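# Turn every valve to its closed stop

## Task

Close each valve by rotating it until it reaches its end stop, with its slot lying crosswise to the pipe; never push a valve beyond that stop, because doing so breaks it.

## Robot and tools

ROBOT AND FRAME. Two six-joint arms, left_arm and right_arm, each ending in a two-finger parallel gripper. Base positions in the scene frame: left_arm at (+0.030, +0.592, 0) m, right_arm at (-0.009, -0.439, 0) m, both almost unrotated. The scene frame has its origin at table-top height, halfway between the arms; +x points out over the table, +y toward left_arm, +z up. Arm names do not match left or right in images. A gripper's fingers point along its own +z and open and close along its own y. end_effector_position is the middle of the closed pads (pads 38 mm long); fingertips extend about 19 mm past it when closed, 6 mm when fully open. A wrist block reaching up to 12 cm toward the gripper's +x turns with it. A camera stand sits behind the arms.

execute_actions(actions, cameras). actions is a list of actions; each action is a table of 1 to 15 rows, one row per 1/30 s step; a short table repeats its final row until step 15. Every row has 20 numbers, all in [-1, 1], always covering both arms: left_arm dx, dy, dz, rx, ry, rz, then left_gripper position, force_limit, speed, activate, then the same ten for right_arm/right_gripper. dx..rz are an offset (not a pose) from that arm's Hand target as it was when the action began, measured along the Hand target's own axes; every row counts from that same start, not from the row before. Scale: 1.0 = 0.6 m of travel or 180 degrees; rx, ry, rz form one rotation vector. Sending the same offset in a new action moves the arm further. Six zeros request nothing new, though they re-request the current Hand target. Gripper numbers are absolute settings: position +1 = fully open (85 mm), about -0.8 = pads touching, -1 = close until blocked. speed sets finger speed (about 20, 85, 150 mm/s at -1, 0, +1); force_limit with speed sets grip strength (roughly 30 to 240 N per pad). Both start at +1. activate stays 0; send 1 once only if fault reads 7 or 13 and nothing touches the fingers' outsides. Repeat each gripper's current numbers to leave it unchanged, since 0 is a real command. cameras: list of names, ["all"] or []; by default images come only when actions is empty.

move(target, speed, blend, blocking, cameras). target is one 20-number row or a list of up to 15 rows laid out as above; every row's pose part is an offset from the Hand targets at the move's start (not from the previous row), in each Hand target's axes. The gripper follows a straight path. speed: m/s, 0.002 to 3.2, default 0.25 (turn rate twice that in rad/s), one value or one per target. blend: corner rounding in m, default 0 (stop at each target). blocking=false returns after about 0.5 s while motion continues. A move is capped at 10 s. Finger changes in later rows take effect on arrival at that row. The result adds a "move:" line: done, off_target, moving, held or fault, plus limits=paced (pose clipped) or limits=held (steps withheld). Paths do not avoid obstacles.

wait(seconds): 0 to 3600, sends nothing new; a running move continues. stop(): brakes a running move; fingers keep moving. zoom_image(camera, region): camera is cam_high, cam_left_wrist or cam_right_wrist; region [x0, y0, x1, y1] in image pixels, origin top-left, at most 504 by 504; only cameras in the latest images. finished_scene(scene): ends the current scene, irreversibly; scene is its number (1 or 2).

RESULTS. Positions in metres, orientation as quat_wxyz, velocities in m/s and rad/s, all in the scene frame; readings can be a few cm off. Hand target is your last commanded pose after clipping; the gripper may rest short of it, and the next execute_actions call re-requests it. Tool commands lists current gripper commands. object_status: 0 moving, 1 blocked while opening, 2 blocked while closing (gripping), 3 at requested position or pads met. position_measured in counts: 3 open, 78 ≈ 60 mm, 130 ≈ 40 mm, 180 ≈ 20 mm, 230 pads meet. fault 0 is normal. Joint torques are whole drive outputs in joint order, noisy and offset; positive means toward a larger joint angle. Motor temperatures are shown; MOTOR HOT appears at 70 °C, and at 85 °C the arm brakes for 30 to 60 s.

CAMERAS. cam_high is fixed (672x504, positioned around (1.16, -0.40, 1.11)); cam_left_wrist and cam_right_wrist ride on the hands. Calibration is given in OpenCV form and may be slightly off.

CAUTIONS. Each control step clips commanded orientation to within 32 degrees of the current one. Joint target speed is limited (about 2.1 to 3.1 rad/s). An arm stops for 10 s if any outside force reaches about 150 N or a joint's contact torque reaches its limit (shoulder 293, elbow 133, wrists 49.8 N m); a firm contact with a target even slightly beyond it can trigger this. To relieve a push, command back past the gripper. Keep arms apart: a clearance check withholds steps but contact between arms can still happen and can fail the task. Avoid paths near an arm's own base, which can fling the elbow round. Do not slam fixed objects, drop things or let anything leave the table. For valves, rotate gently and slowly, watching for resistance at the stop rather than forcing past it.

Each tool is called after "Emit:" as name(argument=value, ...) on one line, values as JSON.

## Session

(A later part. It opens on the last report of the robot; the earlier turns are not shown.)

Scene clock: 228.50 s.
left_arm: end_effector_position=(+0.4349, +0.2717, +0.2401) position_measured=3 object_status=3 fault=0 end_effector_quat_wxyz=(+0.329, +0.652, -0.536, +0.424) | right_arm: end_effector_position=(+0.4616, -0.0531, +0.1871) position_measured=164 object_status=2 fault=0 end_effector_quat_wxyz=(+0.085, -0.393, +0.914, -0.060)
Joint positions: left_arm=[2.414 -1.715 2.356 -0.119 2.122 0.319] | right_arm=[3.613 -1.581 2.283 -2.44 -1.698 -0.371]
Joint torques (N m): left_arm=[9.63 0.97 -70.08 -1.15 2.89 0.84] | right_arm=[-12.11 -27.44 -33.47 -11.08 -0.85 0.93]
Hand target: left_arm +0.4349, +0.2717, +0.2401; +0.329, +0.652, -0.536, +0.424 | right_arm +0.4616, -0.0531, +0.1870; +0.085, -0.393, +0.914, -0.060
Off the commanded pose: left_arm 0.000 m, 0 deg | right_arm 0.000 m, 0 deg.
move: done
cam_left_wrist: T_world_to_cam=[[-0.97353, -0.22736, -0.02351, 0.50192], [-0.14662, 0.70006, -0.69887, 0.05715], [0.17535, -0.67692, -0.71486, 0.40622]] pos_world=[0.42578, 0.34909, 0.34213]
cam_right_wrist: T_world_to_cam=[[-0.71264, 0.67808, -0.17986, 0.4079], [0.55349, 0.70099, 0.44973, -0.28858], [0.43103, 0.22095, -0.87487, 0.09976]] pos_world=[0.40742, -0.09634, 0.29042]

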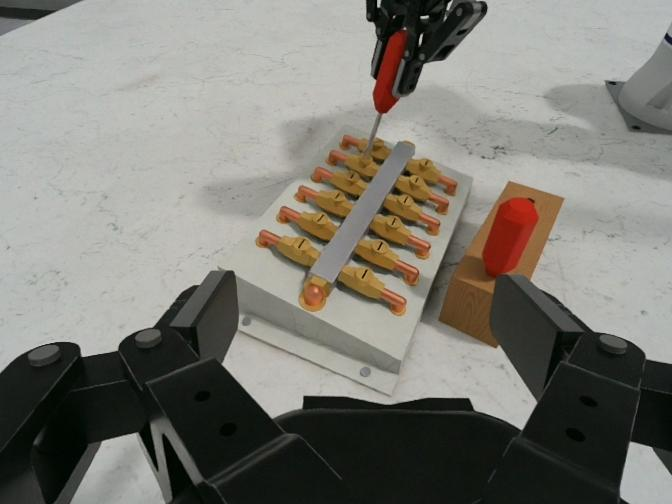

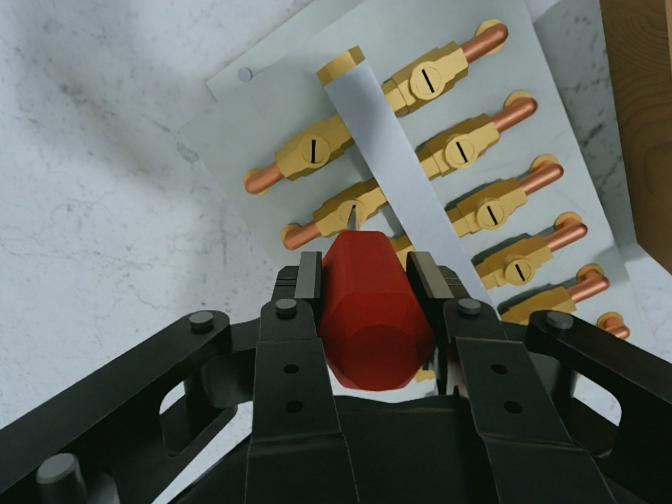

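Looks in the slot now; descend.

Emit:
move(target=[0,0,0,0,0,0,1,1,1,0,0,0,0.0015,0,0,0,-1,0,-1,0], speed=0.03, cameras=["cam_left_wrist","cam_right_wrist"])

Emit:
zoom_image(camera="cam_right_wrist", region=[335, 185, 375, 225])

Emit:
zoom_image(camera="cam_left_wrist", region=[358, 148, 374, 164])

Scene clock: 229.13 s.
left_arm: end_effector_position=(+0.4349, +0.2717, +0.2401) position_measured=3 object_status=3 fault=0 end_effector_quat_wxyz=(+0.329, +0.652, -0.536, +0.424) | right_arm: end_effector_position=(+0.4618, -0.0532, +0.1861) position_measured=164 object_status=2 fault=0 end_effector_quat_wxyz=(+0.085, -0.393, +0.914, -0.060)
Joint positions: left_arm=[2.414 -1.715 2.356 -0.119 2.122 0.319] | right_arm=[3.613 -1.579 2.284 -2.442 -1.698 -0.371]
Joint torques (N m): left_arm=[5.2 -0.14 -70.34 -1.07 2.64 0.15] | right_arm=[-11.26 -28.04 -33.93 -11.4 2.92 -2.59]
Hand target: left_arm +0.4349, +0.2717, +0.2401; +0.329, +0.652, -0.536, +0.424 | right_arm +0.4618, -0.0532, +0.1861; +0.085, -0.393, +0.914, -0.060
Off the commanded pose: left_arm 0.000 m, 0 deg | right_arm 0.000 m, 0 deg.
move: done
cam_left_wrist: T_world_to_cam=[[-0.97353, -0.22736, -0.02351, 0.50192], [-0.14662, 0.70006, -0.69887, 0.05715], [0.17535, -0.67692, -0.71486, 0.40622]] pos_world=[0.42578, 0.34909, 0.34213]
cam_right_wrist: T_world_to_cam=[[-0.71245, 0.67832, -0.1797, 0.40777], [0.55374, 0.70076, 0.44979, -0.28838], [0.43103, 0.22095, -0.87487, 0.0988]] pos_world=[0.40762, -0.09634, 0.28942]

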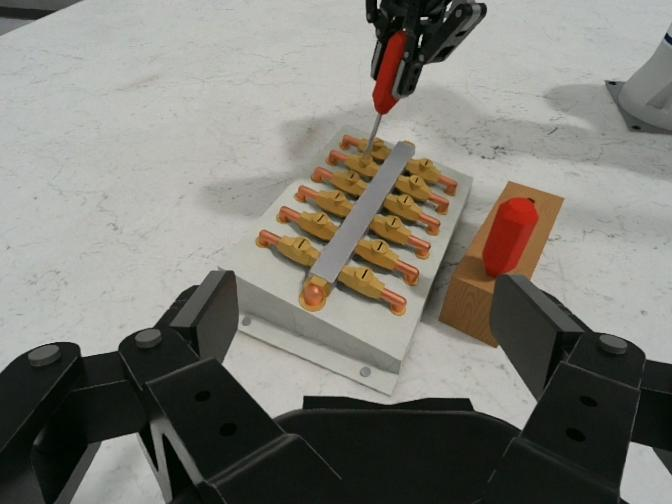

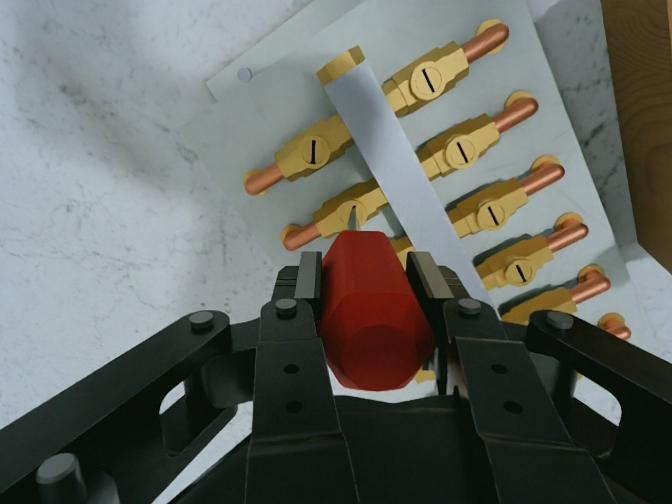

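Scaled by 12.600 from the camera's image (finer frame: 960x720).

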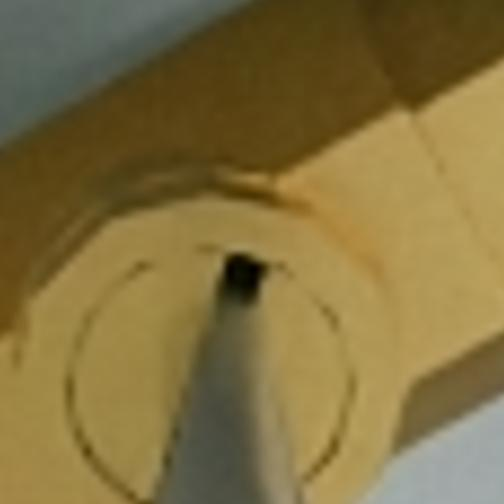

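Scaled by 31.500 from the camera's image (finer frame: 960x720).

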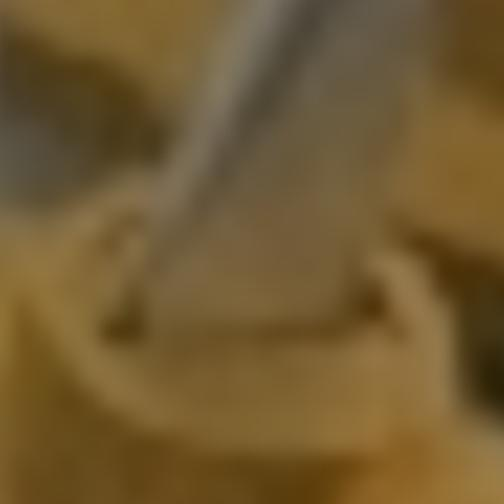

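Emit:
move(target=[[0,0,0,0,0,0,1,1,1,0,0,0,0.001,0,0,0,-1,0,-1,0],[0,0,0,0,0,0,1,1,1,0,-0.0003,-0.003,0.001,0,0,-0.139,-1,0,-1,0]], speed=[0.03,0.12], blend=[0.0005,0], cameras=["cam_right_wrist"])

Emit:
zoom_image(camera="cam_right_wrist", region=[335, 185, 375, 225])

Scene clock: 231.70 s.
left_arm: end_effector_position=(+0.4349, +0.2717, +0.2401) position_measured=3 object_status=3 fault=0 end_effector_quat_wxyz=(+0.329, +0.652, -0.536, +0.424) | right_arm: end_effector_position=(+0.4633, -0.0543, +0.1858) position_measured=164 object_status=2 fault=0 end_effector_quat_wxyz=(+0.070, -0.581, +0.807, -0.077)
Joint positions: left_arm=[2.414 -1.715 2.356 -0.119 2.122 0.319] | right_arm=[3.61 -1.578 2.283 -2.443 -1.698 -0.811]
Joint torques (N m): left_arm=[6.48 1.91 -70.43 -0.19 2.73 -0.02] | right_arm=[-18.26 -27.6 -35.93 -5.31 2.01 -3.19]
Hand target: left_arm +0.4349, +0.2717, +0.2401; +0.329, +0.652, -0.536, +0.424 | right_arm +0.4633, -0.0543, +0.1858; +0.070, -0.582, +0.807, -0.077
Off the commanded pose: left_arm 0.000 m, 0 deg | right_arm 0.000 m, 0 deg.
move: done; blend cut to 0.0003 m at target 1
cam_right_wrist: T_world_to_cam=[[-0.92934, 0.30472, -0.20848, 0.49514], [0.21341, 0.90412, 0.37018, -0.10479], [0.30129, 0.29953, -0.90526, 0.16817]] pos_world=[0.43185, -0.10651, 0.29425]

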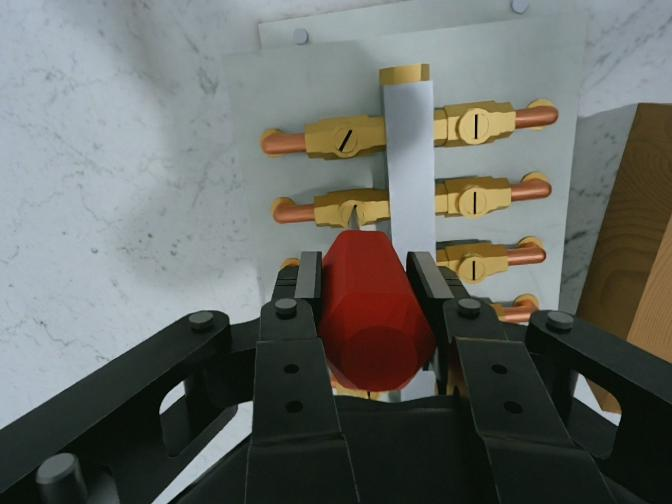

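Scaled by 12.600 from the camera's image (finer frame: 960x720).

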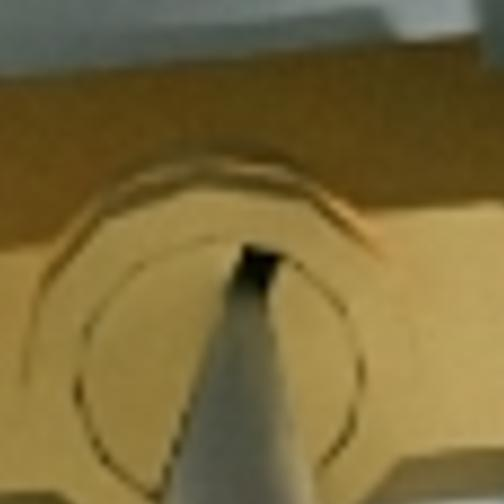

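Emit:
move(target=[[0,0,0,0,0,0,1,1,1,0,-0.0001,-0.0018,0.0001,0,0,-0.111,-1,0,-1,0],[0,0,0,0,0,0,1,1,1,0,0,-0.0022,0.0001,0,0,-0.139,-1,0,-1,0]], speed=[0.1,0.04], blend=[0.0005,0], cameras=["cam_right_wrist"])

Emit:
zoom_image(camera="cam_right_wrist", region=[335, 185, 375, 225])

Scene clock: 235.17 s.
left_arm: end_effector_position=(+0.4349, +0.2717, +0.2401) position_measured=3 object_status=3 fault=0 end_effector_quat_wxyz=(+0.329, +0.652, -0.536, +0.424) | right_arm: end_effector_position=(+0.4646, -0.0547, +0.1860) position_measured=164 object_status=2 fault=0 end_effector_quat_wxyz=(-0.052, +0.742, -0.662, +0.091)
Joint positions: left_arm=[2.414 -1.715 2.356 -0.119 2.122 0.319] | right_arm=[3.608 -1.577 2.282 -2.443 -1.697 -1.249]
Joint torques (N m): left_arm=[5.99 2.54 -70.4 -0.66 3.07 0.8] | right_arm=[-13.12 -14.91 -38.35 -2.54 3.3 -3.99]
Hand target: left_arm +0.4349, +0.2717, +0.2401; +0.329, +0.652, -0.536, +0.424 | right_arm +0.4646, -0.0547, +0.1860; -0.052, +0.742, -0.662, +0.091
Off the commanded pose: left_arm 0.000 m, 0 deg | right_arm 0.000 m, 0 deg.
move: done
cam_right_wrist: T_world_to_cam=[[-0.9719, -0.1263, -0.19862, 0.49079], [-0.18085, 0.9408, 0.28669, 0.09597], [0.15066, 0.31456, -0.93721, 0.2449]] pos_world=[0.45747, -0.10534, 0.29949]

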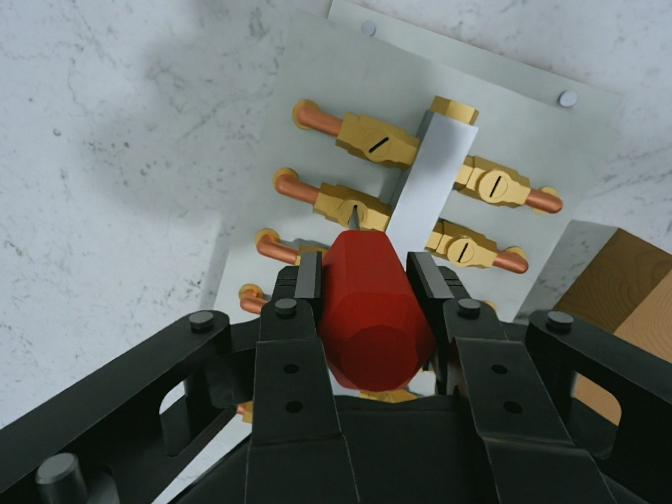

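Scaled by 12.600 from the camera's image (finer frame: 960x720).

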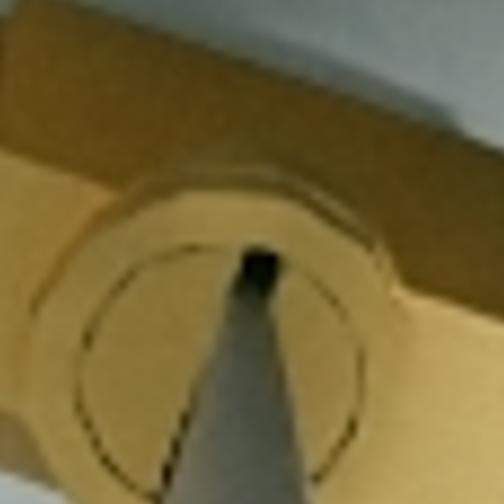

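Emit:
move(target=[0,0,0,0,0,0,1,1,1,0,0,0,0,0,0,-0.012,-1,0,-1,0], speed=0.04, cameras=["cam_right_wrist"])

Emit:
zoom_image(camera="cam_right_wrist", region=[335, 185, 375, 225])

Scene clock: 236.17 s.
left_arm: end_effector_position=(+0.4349, +0.2717, +0.2401) position_measured=3 object_status=3 fault=0 end_effector_quat_wxyz=(+0.329, +0.652, -0.536, +0.424) | right_arm: end_effector_position=(+0.4646, -0.0547, +0.1860) position_measured=164 object_status=2 fault=0 end_effector_quat_wxyz=(-0.050, +0.755, -0.648, +0.091)
Joint positions: left_arm=[2.414 -1.715 2.356 -0.119 2.122 0.319] | right_arm=[3.608 -1.577 2.282 -2.443 -1.697 -1.287]
Joint torques (N m): left_arm=[5.8 -1.74 -69.28 -0.92 2.9 0.53] | right_arm=[5.03 -32.06 -34.02 -2.89 -0.46 -3.67]
Hand target: left_arm +0.4349, +0.2717, +0.2401; +0.329, +0.652, -0.536, +0.424 | right_arm +0.4646, -0.0547, +0.1860; -0.050, +0.755, -0.648, +0.091
Off the commanded pose: left_arm 0.000 m, 0 deg | right_arm 0.000 m, 0 deg.
move: done
cam_right_wrist: T_world_to_cam=[[-0.9669, -0.16346, -0.19594, 0.48599], [-0.21489, 0.93569, 0.27982, 0.11278], [0.1376, 0.31267, -0.93984, 0.25132]] pos_world=[0.45956, -0.10467, 0.29987]

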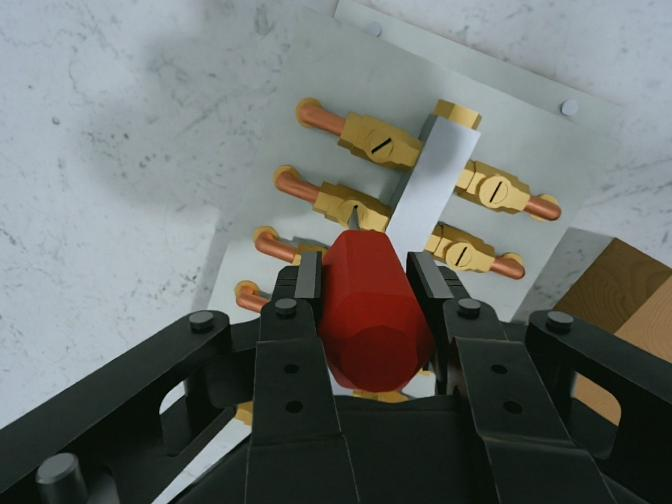

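Scaled by 12.600 from the camera's image (finer frame: 960x720).

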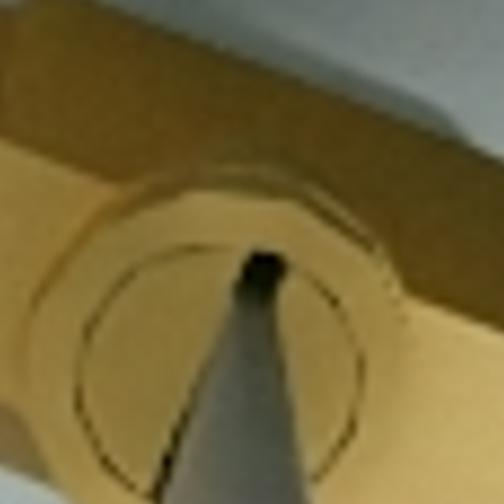

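Emit:
move(target=[0,0,0,0,0,0,1,1,1,0,0,0,0,0,0,-0.008,-1,0,-1,0], speed=0.04, cameras=["cam_right_wrist"])

Emit:
zoom_image(camera="cam_right_wrist", region=[335, 185, 375, 225])

Scene clock: 237.00 s.
left_arm: end_effector_position=(+0.4349, +0.2717, +0.2401) position_measured=3 object_status=3 fault=0 end_effector_quat_wxyz=(+0.329, +0.652, -0.536, +0.424) | right_arm: end_effector_position=(+0.4646, -0.0547, +0.1860) position_measured=164 object_status=2 fault=0 end_effector_quat_wxyz=(-0.049, +0.763, -0.638, +0.092)
Joint positions: left_arm=[2.414 -1.715 2.356 -0.119 2.122 0.319] | right_arm=[3.608 -1.577 2.282 -2.443 -1.697 -1.312]
Joint torques (N m): left_arm=[6.52 -0.49 -69.52 -0.64 2.77 0.25] | right_arm=[4.09 -42.96 -31.14 -3.61 0.12 -4.04]
Hand target: left_arm +0.4349, +0.2717, +0.2401; +0.329, +0.652, -0.536, +0.424 | right_arm +0.4646, -0.0547, +0.1860; -0.049, +0.763, -0.638, +0.092
Off the commanded pose: left_arm 0.000 m, 0 deg | right_arm 0.000 m, 0 deg.
move: done
cam_right_wrist: T_world_to_cam=[[-0.96276, -0.18825, -0.19406, 0.48236], [-0.23764, 0.93153, 0.27527, 0.12395], [0.12895, 0.31114, -0.94158, 0.2556]] pos_world=[0.46089, -0.10419, 0.30015]

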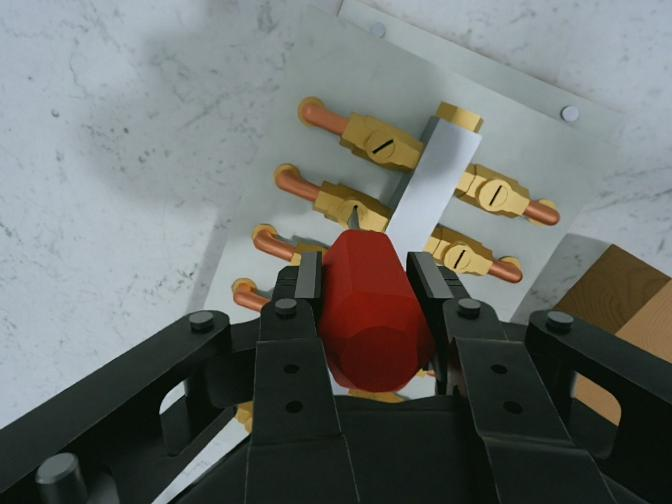

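Scaled by 12.600 from the camera's image (finer frame: 960x720).

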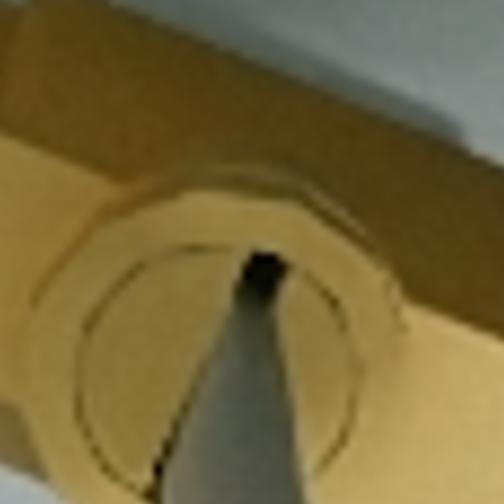

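Emit:
move(target=[[0,0,0,0,0,0,1,1,1,0,0,0,-0.03,0,0,0.015,-1,0,-1,0],[0,0,0,0,0,0,1,1,1,0,0.0595,0.0281,-0.03,0,0,0.226,-1,0,-1,0],[0,0,0,0,0,0,1,1,1,0,0.0595,0.0281,-0.0058,0,0,0.226,-1,0,-1,0]], speed=[0.1,0.5,0.1], blend=[0.003,0.002,0], cameras=["cam_left_wrist","cam_right_wrist"])

Emit:
zoom_image(camera="cam_right_wrist", region=[335, 185, 375, 225])

Emit:
zoom_image(camera="cam_left_wrist", region=[367, 132, 387, 152])

Scene clock: 239.23 s.
left_arm: end_effector_position=(+0.4349, +0.2717, +0.2401) position_measured=3 object_status=3 fault=0 end_effector_quat_wxyz=(+0.329, +0.652, -0.536, +0.424) | right_arm: end_effector_position=(+0.4536, -0.0927, +0.1891) position_measured=164 object_status=2 fault=0 end_effector_quat_wxyz=(+0.078, -0.494, +0.863, -0.069)
Joint positions: left_arm=[2.414 -1.715 2.356 -0.119 2.122 0.319] | right_arm=[3.551 -1.64 2.336 -2.441 -1.688 -0.659]
Joint torques (N m): left_arm=[3.36 -0.69 -69.42 -0.93 3.11 0.2] | right_arm=[-14.69 -23.72 -35.47 -11.32 -2.11 0.43]
Hand target: left_arm +0.4349, +0.2717, +0.2401; +0.329, +0.652, -0.536, +0.424 | right_arm +0.4536, -0.0927, +0.1890; +0.078, -0.494, +0.863, -0.069
Off the commanded pose: left_arm 0.000 m, 0 deg | right_arm 0.000 m, 0 deg.
move: done
cam_left_wrist: T_world_to_cam=[[-0.97353, -0.22736, -0.02351, 0.50192], [-0.14662, 0.70006, -0.69887, 0.05715], [0.17535, -0.67692, -0.71486, 0.40622]] pos_world=[0.42578, 0.34909, 0.34213]
cam_right_wrist: T_world_to_cam=[[-0.84495, 0.49631, -0.19933, 0.4762], [0.38815, 0.82543, 0.40989, -0.16317], [0.36796, 0.26897, -0.89009, 0.14963]] pos_world=[0.41064, -0.1419, 0.29499]

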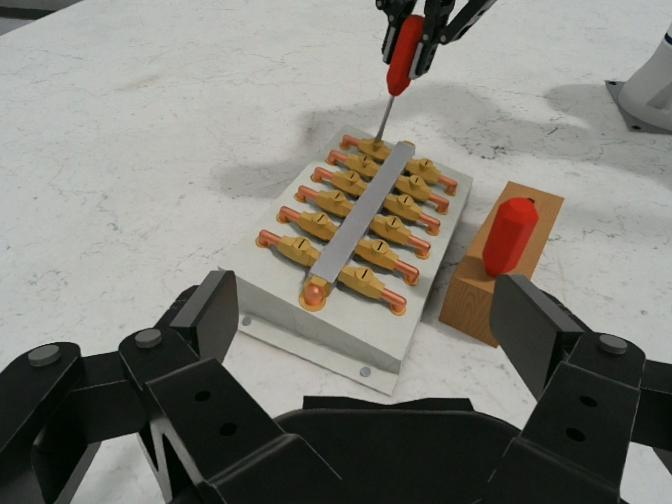

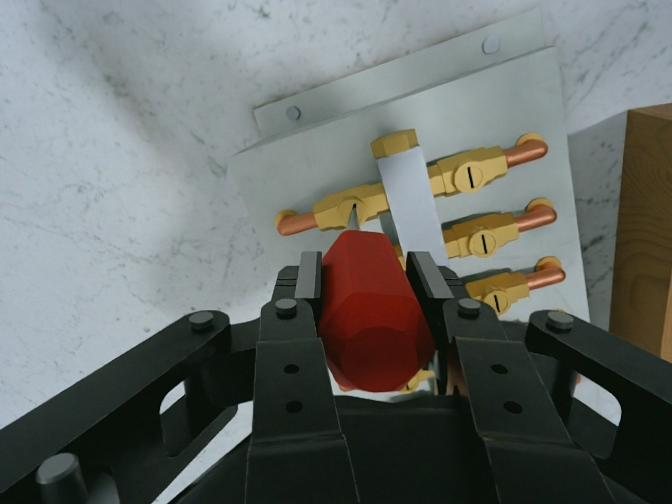

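Scaled by 12.600 from the camera's image (finer frame: 960x720).

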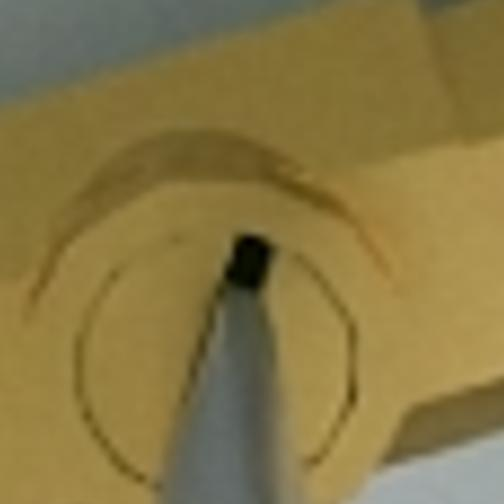

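Scaled by 25.200 from the camera's image (finer frame: 960x720).

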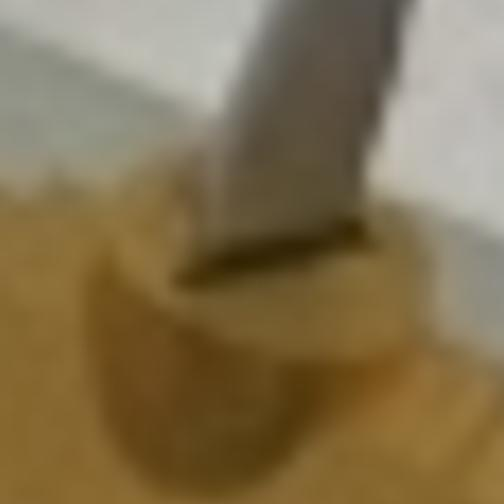

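Emit:
move(target=[0,0,0,0,0,0,1,1,1,0,-0.0001,-0.0002,0.0018,0,0,0.017,-1,0,-1,0], speed=0.03, cameras=["cam_left_wrist","cam_right_wrist"])

Emit:
zoom_image(camera="cam_right_wrist", region=[335, 185, 375, 225])

Emit:
zoom_image(camera="cam_left_wrist", region=[369, 134, 385, 150])

Scene clock: 240.73 s.
left_arm: end_effector_position=(+0.4349, +0.2717, +0.2401) position_measured=3 object_status=3 fault=0 end_effector_quat_wxyz=(+0.329, +0.652, -0.536, +0.424) | right_arm: end_effector_position=(+0.4540, -0.0928, +0.1880) position_measured=164 object_status=2 fault=0 end_effector_quat_wxyz=(+0.080, -0.470, +0.876, -0.067)
Joint positions: left_arm=[2.414 -1.715 2.356 -0.119 2.122 0.319] | right_arm=[3.551 -1.638 2.337 -2.444 -1.688 -0.606]
Joint torques (N m): left_arm=[6.25 2.42 -69.38 -1.04 3.1 0.22] | right_arm=[-14.63 -24.41 -35.47 -12 1.87 0.67]
Hand target: left_arm +0.4349, +0.2717, +0.2401; +0.329, +0.652, -0.536, +0.424 | right_arm +0.4540, -0.0928, +0.1879; +0.080, -0.470, +0.876, -0.067
Off the commanded pose: left_arm 0.000 m, 0 deg | right_arm 0.000 m, 0 deg.
move: done
cam_left_wrist: T_world_to_cam=[[-0.97353, -0.22736, -0.02351, 0.50192], [-0.14662, 0.70006, -0.69887, 0.05715], [0.17535, -0.67692, -0.71486, 0.40622]] pos_world=[0.42578, 0.34909, 0.34213]
cam_right_wrist: T_world_to_cam=[[-0.81746, 0.54176, -0.19557, 0.46736], [0.42955, 0.79963, 0.41963, -0.18586], [0.38373, 0.25902, -0.88638, 0.1397]] pos_world=[0.40828, -0.14077, 0.29322]

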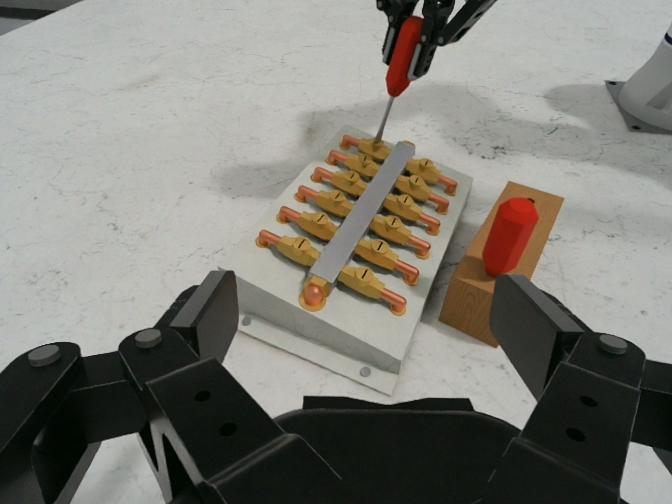

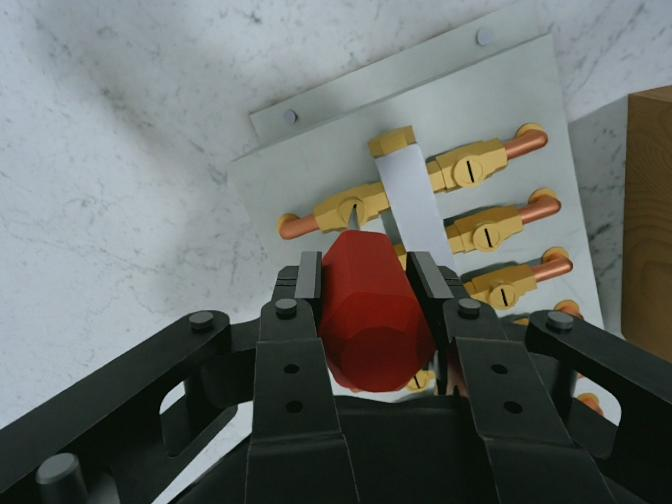

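Scaled by 12.600 from the camera's image (finer frame: 960x720).

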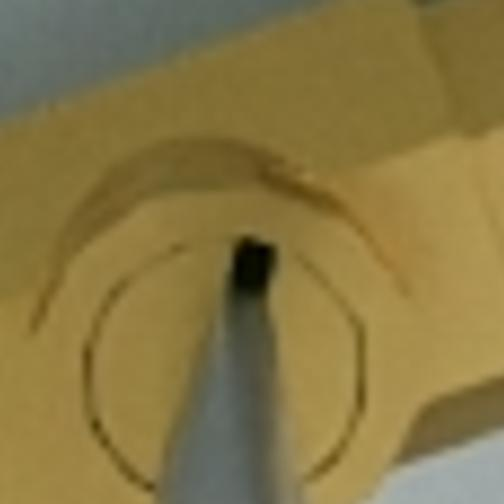

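Scaled by 31.500 from the camera's image (finer frame: 960x720).

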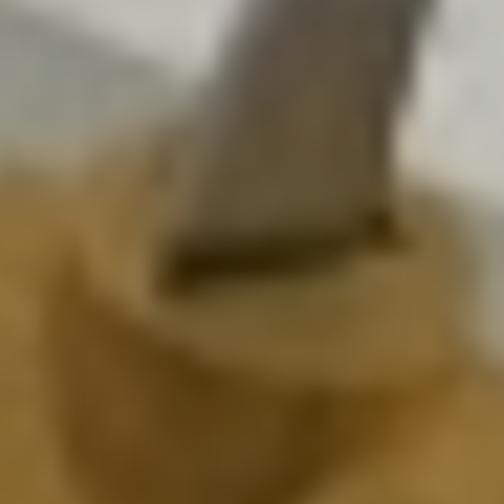

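Emit:
move(target=[0,0,0,0,0,0,1,1,1,0,0.0001,-0.0002,0.001,0,0,-0.011,-1,0,-1,0], speed=0.03, cameras=["cam_left_wrist","cam_right_wrist"])

Emit:
zoom_image(camera="cam_right_wrist", region=[335, 185, 375, 225])

Emit:
zoom_image(camera="cam_left_wrist", region=[369, 134, 385, 150])

Scene clock: 241.87 s.
left_arm: end_effector_position=(+0.4349, +0.2717, +0.2401) position_measured=3 object_status=3 fault=0 end_effector_quat_wxyz=(+0.329, +0.652, -0.536, +0.424) | right_arm: end_effector_position=(+0.4542, -0.0929, +0.1874) position_measured=164 object_status=2 fault=0 end_effector_quat_wxyz=(+0.079, -0.485, +0.868, -0.069)
Joint positions: left_arm=[2.414 -1.715 2.356 -0.119 2.122 0.319] | right_arm=[3.55 -1.637 2.338 -2.445 -1.687 -0.641]
Joint torques (N m): left_arm=[5.61 -1.09 -68.51 -1.04 2.63 0.77] | right_arm=[-20.54 -4.39 -20.88 -8.25 1.24 -2.5]
Hand target: left_arm +0.4349, +0.2717, +0.2401; +0.329, +0.652, -0.536, +0.424 | right_arm +0.4541, -0.0929, +0.1874; +0.079, -0.485, +0.868, -0.069
Off the commanded pose: left_arm 0.000 m, 0 deg | right_arm 0.000 m, 0 deg.
move: done
cam_left_wrist: T_world_to_cam=[[-0.97353, -0.22736, -0.02351, 0.50192], [-0.14662, 0.70006, -0.69887, 0.05715], [0.17535, -0.67692, -0.71486, 0.40622]] pos_world=[0.42578, 0.34909, 0.34213]
cam_right_wrist: T_world_to_cam=[[-0.83524, 0.513, -0.19801, 0.4733], [0.40331, 0.81628, 0.41355, -0.17104], [0.37379, 0.26555, -0.88869, 0.14476]] pos_world=[0.41019, -0.14163, 0.2931]

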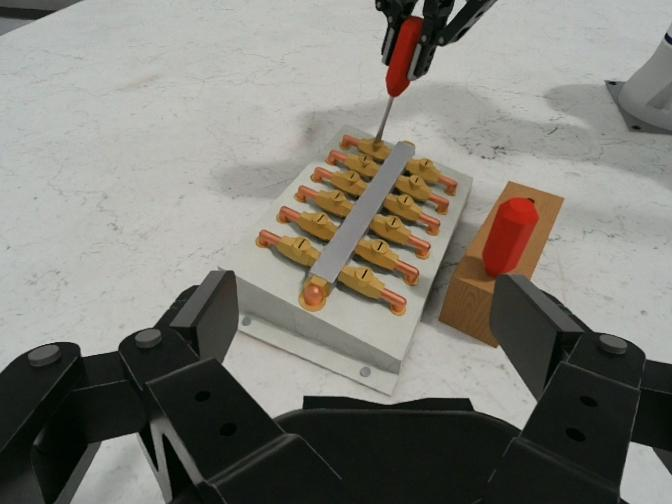

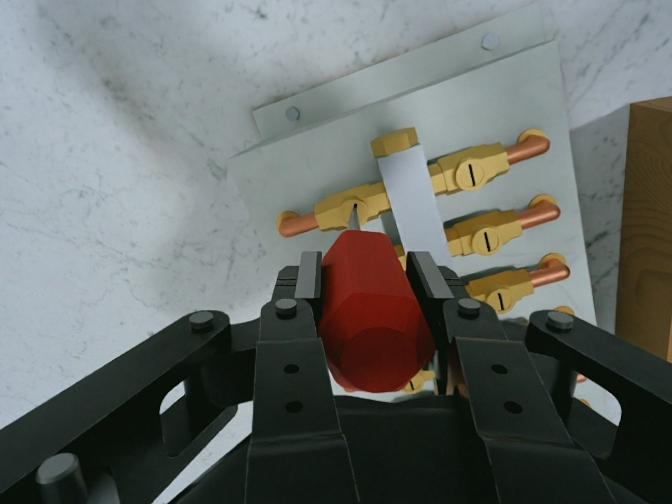

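Scaled by 12.600 from the camera's image (finer frame: 960x720).

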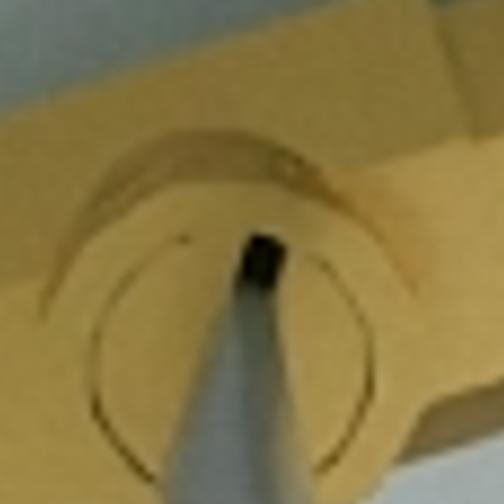

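Scaled by 31.500 from the camera's image (finer frame: 960x720).

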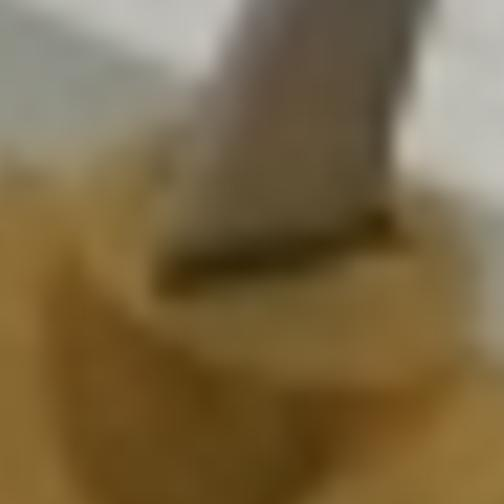

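Emit:
move(target=[[0,0,0,0,0,0,1,1,1,0,0,0,-0.0015,0,0,0,-1,0,-1,0],[0,0,0,0,0,0,1,1,1,0,0,0.0007,-0.0015,0,0,0,-1,0,-1,0],[0,0,0,0,0,0,1,1,1,0,0,0.0007,0.0001,0,0,0,-1,0,-1,0]], speed=0.03, cameras=["cam_left_wrist","cam_right_wrist"])

Emit:
zoom_image(camera="cam_right_wrist", region=[335, 185, 375, 225])

Emit:
zoom_image(camera="cam_left_wrist", region=[369, 134, 385, 150])

Scene clock: 242.60 s.
left_arm: end_effector_position=(+0.4349, +0.2717, +0.2401) position_measured=3 object_status=3 fault=0 end_effector_quat_wxyz=(+0.329, +0.652, -0.536, +0.424) | right_arm: end_effector_position=(+0.4539, -0.0927, +0.1874) position_measured=164 object_status=2 fault=0 end_effector_quat_wxyz=(+0.079, -0.485, +0.868, -0.069)
Joint positions: left_arm=[2.414 -1.715 2.356 -0.119 2.122 0.319] | right_arm=[3.551 -1.637 2.338 -2.445 -1.688 -0.64]
Joint torques (N m): left_arm=[7.09 0.38 -68.48 -1.05 3.01 0.4] | right_arm=[8.21 -5.03 -21.22 -7.43 -1.53 0.75]
Hand target: left_arm +0.4349, +0.2717, +0.2401; +0.329, +0.652, -0.536, +0.424 | right_arm +0.4538, -0.0927, +0.1872; +0.079, -0.485, +0.868, -0.069
Off the commanded pose: left_arm 0.000 m, 0 deg | right_arm 0.000 m, 0 deg.
move: done
cam_left_wrist: T_world_to_cam=[[-0.97353, -0.22736, -0.02351, 0.50192], [-0.14662, 0.70006, -0.69887, 0.05715], [0.17535, -0.67692, -0.71486, 0.40622]] pos_world=[0.42578, 0.34909, 0.34213]
cam_right_wrist: T_world_to_cam=[[-0.83533, 0.51278, -0.19818, 0.47309], [0.40301, 0.81638, 0.41364, -0.17101], [0.3739, 0.26566, -0.88861, 0.14473]] pos_world=[0.40999, -0.14142, 0.2931]

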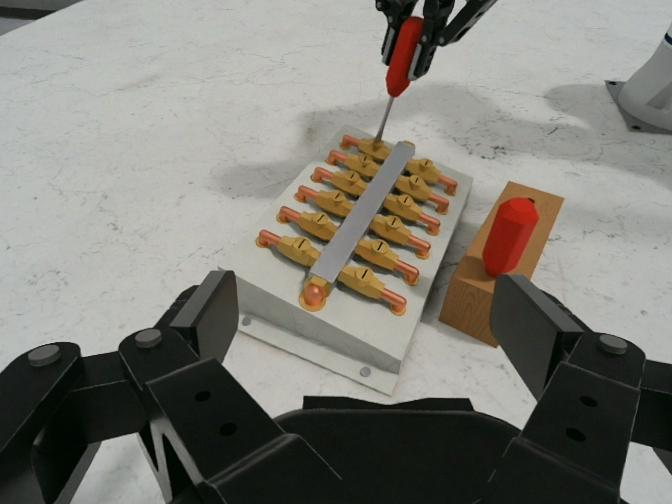

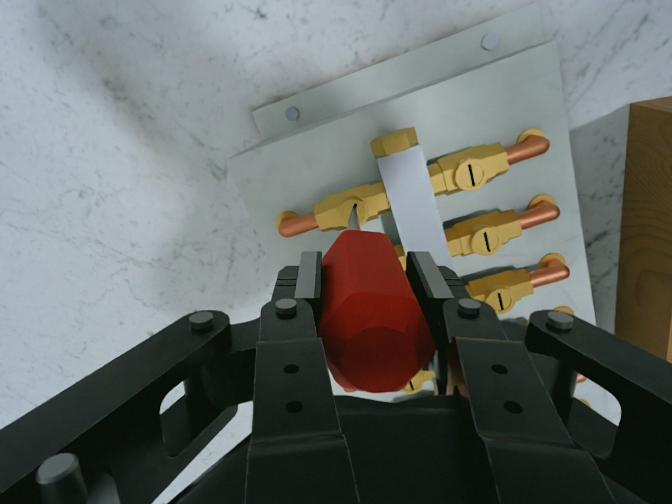

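Scaled by 12.600 from the camera's image (finer frame: 960x720).

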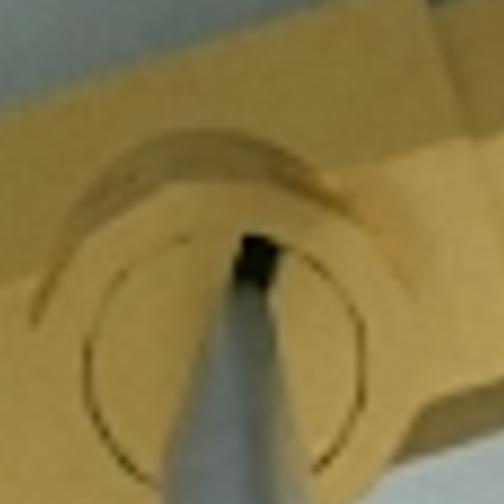

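Scaled by 31.500 from the camera's image (finer frame: 960x720).

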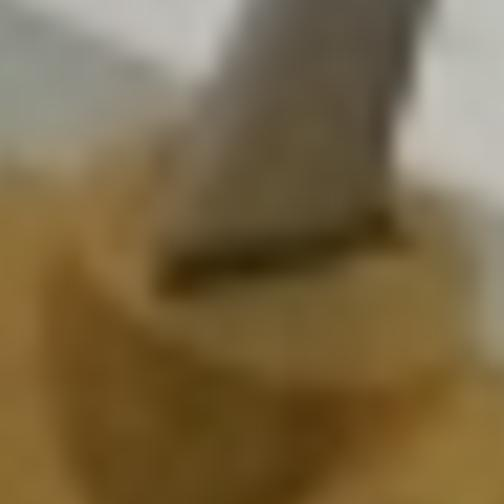

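Emit:
move(target=[[0,0,0,0,0,0,1,1,1,0,0,0,-0.002,0,0,0,-1,0,-1,0],[0,0,0,0,0,0,1,1,1,0,0,0.0007,-0.002,0,0,0,-1,0,-1,0],[0,0,0,0,0,0,1,1,1,0,0,0.0007,-0.0008,0,0,0,-1,0,-1,0]], speed=0.03, cameras=["cam_left_wrist","cam_right_wrist"])

Emit:
zoom_image(camera="cam_right_wrist", region=[335, 185, 375, 225])

Emit:
zoom_image(camera="cam_left_wrist", region=[369, 134, 385, 150])

Scene clock: 243.37 s.
left_arm: end_effector_position=(+0.4349, +0.2717, +0.2401) position_measured=3 object_status=3 fault=0 end_effector_quat_wxyz=(+0.329, +0.652, -0.536, +0.424) | right_arm: end_effector_position=(+0.4533, -0.0925, +0.1876) position_measured=164 object_status=2 fault=0 end_effector_quat_wxyz=(+0.079, -0.485, +0.868, -0.069)
Joint positions: left_arm=[2.414 -1.715 2.356 -0.119 2.122 0.319] | right_arm=[3.552 -1.638 2.338 -2.444 -1.688 -0.64]
Joint torques (N m): left_arm=[7.86 3.47 -67.74 -0.8 2.89 0.08] | right_arm=[11.55 -30.41 -51.58 -11.35 -1.37 0.79]
Hand target: left_arm +0.4349, +0.2717, +0.2401; +0.329, +0.652, -0.536, +0.424 | right_arm +0.4534, -0.0924, +0.1876; +0.079, -0.485, +0.868, -0.069
Off the commanded pose: left_arm 0.000 m, 0 deg | right_arm 0.000 m, 0 deg.
move: done
cam_left_wrist: T_world_to_cam=[[-0.97353, -0.22736, -0.02351, 0.50192], [-0.14662, 0.70006, -0.69887, 0.05715], [0.17535, -0.67692, -0.71486, 0.40622]] pos_world=[0.42578, 0.34909, 0.34213]
cam_right_wrist: T_world_to_cam=[[-0.83539, 0.51273, -0.19804, 0.4725], [0.4031, 0.81645, 0.41342, -0.17098], [0.37367, 0.26554, -0.88874, 0.14519]] pos_world=[0.40939, -0.14122, 0.2933]

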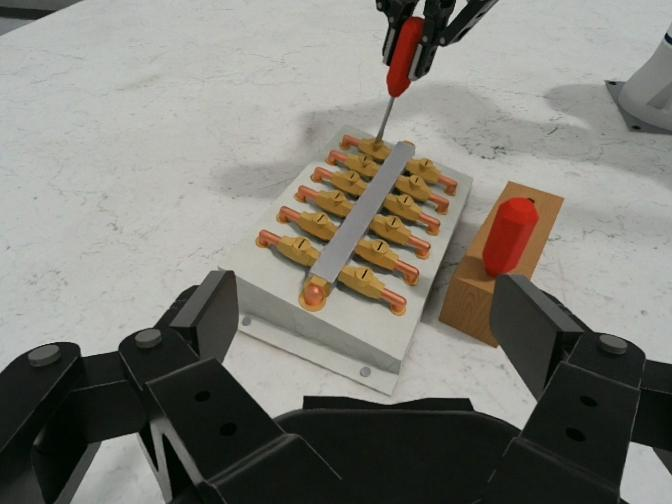

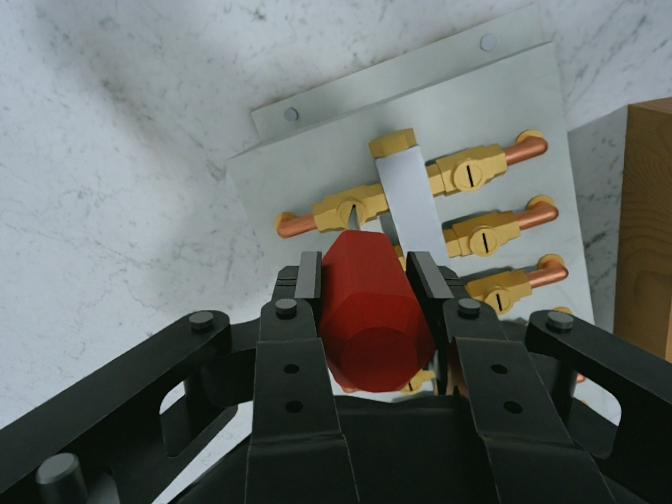

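Scaled by 12.600 from the camera's image (finer frame: 960x720).

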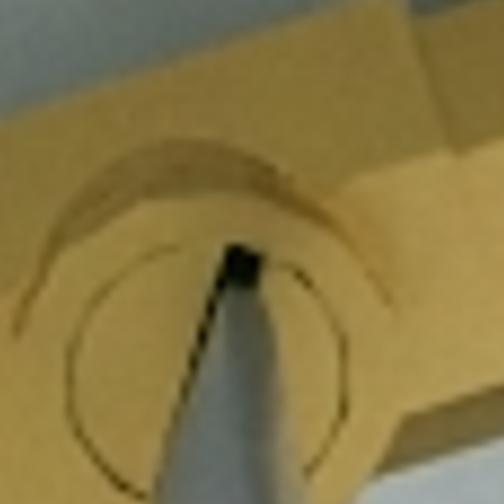

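Scaled by 31.500 from the camera's image (finer frame: 960x720).

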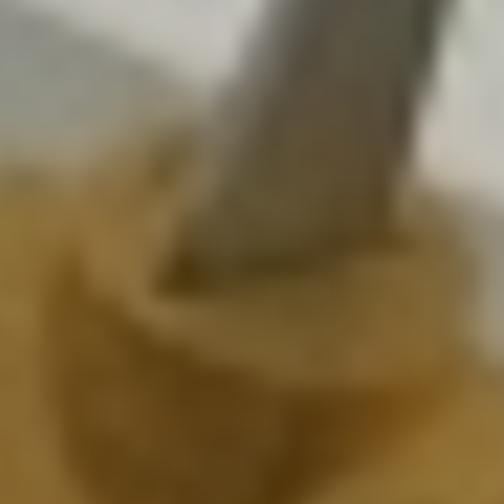

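Emit:
move(target=[[0,0,0,0,0,0,1,1,1,0,-0.0005,-0.0006,0,0,0,0,-1,0,-1,0],[0,0,0,0,0,0,1,1,1,0,-0.0005,-0.0006,0.0008,0,0,0,-1,0,-1,0]], speed=0.03, cameras=["cam_left_wrist","cam_right_wrist"])

Emit:
zoom_image(camera="cam_right_wrist", region=[335, 185, 375, 225])

Emit:
zoom_image(camera="cam_left_wrist", region=[369, 134, 385, 150])

Scene clock: 244.07 s.
left_arm: end_effector_position=(+0.4349, +0.2717, +0.2401) position_measured=3 object_status=3 fault=0 end_effector_quat_wxyz=(+0.329, +0.652, -0.536, +0.424) | right_arm: end_effector_position=(+0.4539, -0.0924, +0.1873) position_measured=164 object_status=2 fault=0 end_effector_quat_wxyz=(+0.079, -0.485, +0.868, -0.069)
Joint positions: left_arm=[2.414 -1.715 2.356 -0.119 2.122 0.319] | right_arm=[3.552 -1.637 2.338 -2.446 -1.688 -0.64]
Joint torques (N m): left_arm=[6.12 2.76 -68.13 -0.53 2.8 -0.04] | right_arm=[-15.53 -21.36 -50.97 -12.21 1.34 -2.74]
Hand target: left_arm +0.4349, +0.2717, +0.2401; +0.329, +0.652, -0.536, +0.424 | right_arm +0.4539, -0.0924, +0.1872; +0.079, -0.485, +0.868, -0.069
Off the commanded pose: left_arm 0.000 m, 0 deg | right_arm 0.000 m, 0 deg.
move: done
cam_left_wrist: T_world_to_cam=[[-0.97353, -0.22736, -0.02351, 0.50192], [-0.14662, 0.70006, -0.69887, 0.05715], [0.17535, -0.67692, -0.71486, 0.40622]] pos_world=[0.42578, 0.34909, 0.34213]
cam_right_wrist: T_world_to_cam=[[-0.83537, 0.51275, -0.19811, 0.4729], [0.40311, 0.81646, 0.41339, -0.17117], [0.37371, 0.26547, -0.88874, 0.14465]] pos_world=[0.40999, -0.14113, 0.293]

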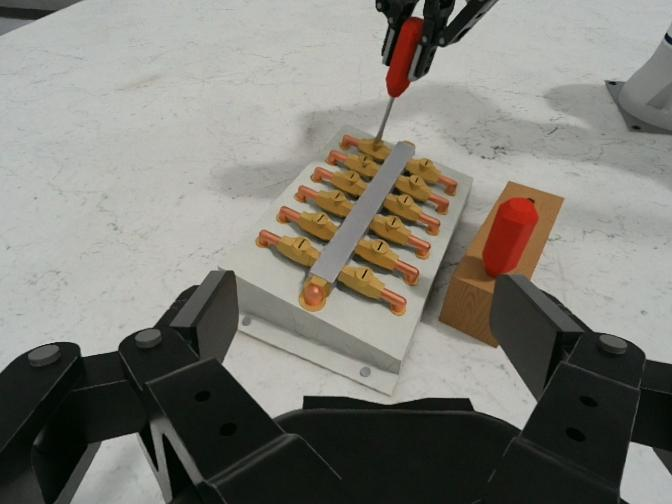

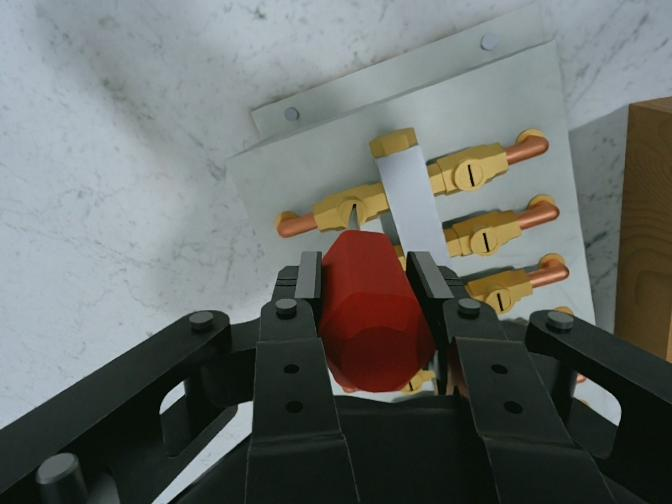

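Scaled by 12.600 from the camera's image (finer frame: 960x720).

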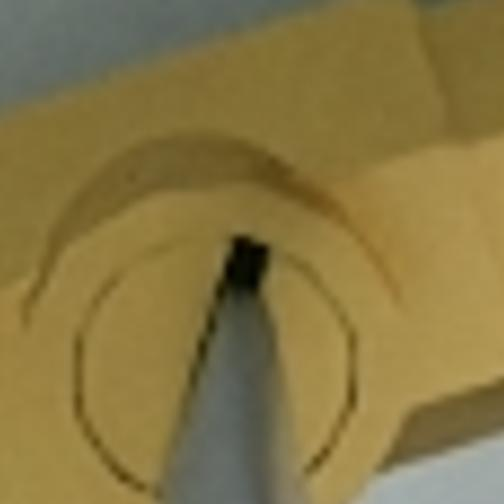

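Scaled by 31.500 from the camera's image (finer frame: 960x720).

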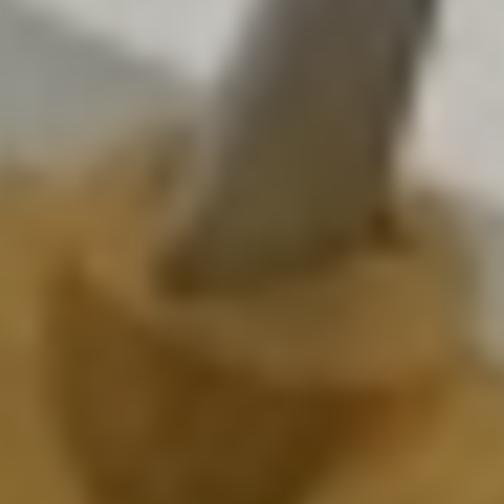

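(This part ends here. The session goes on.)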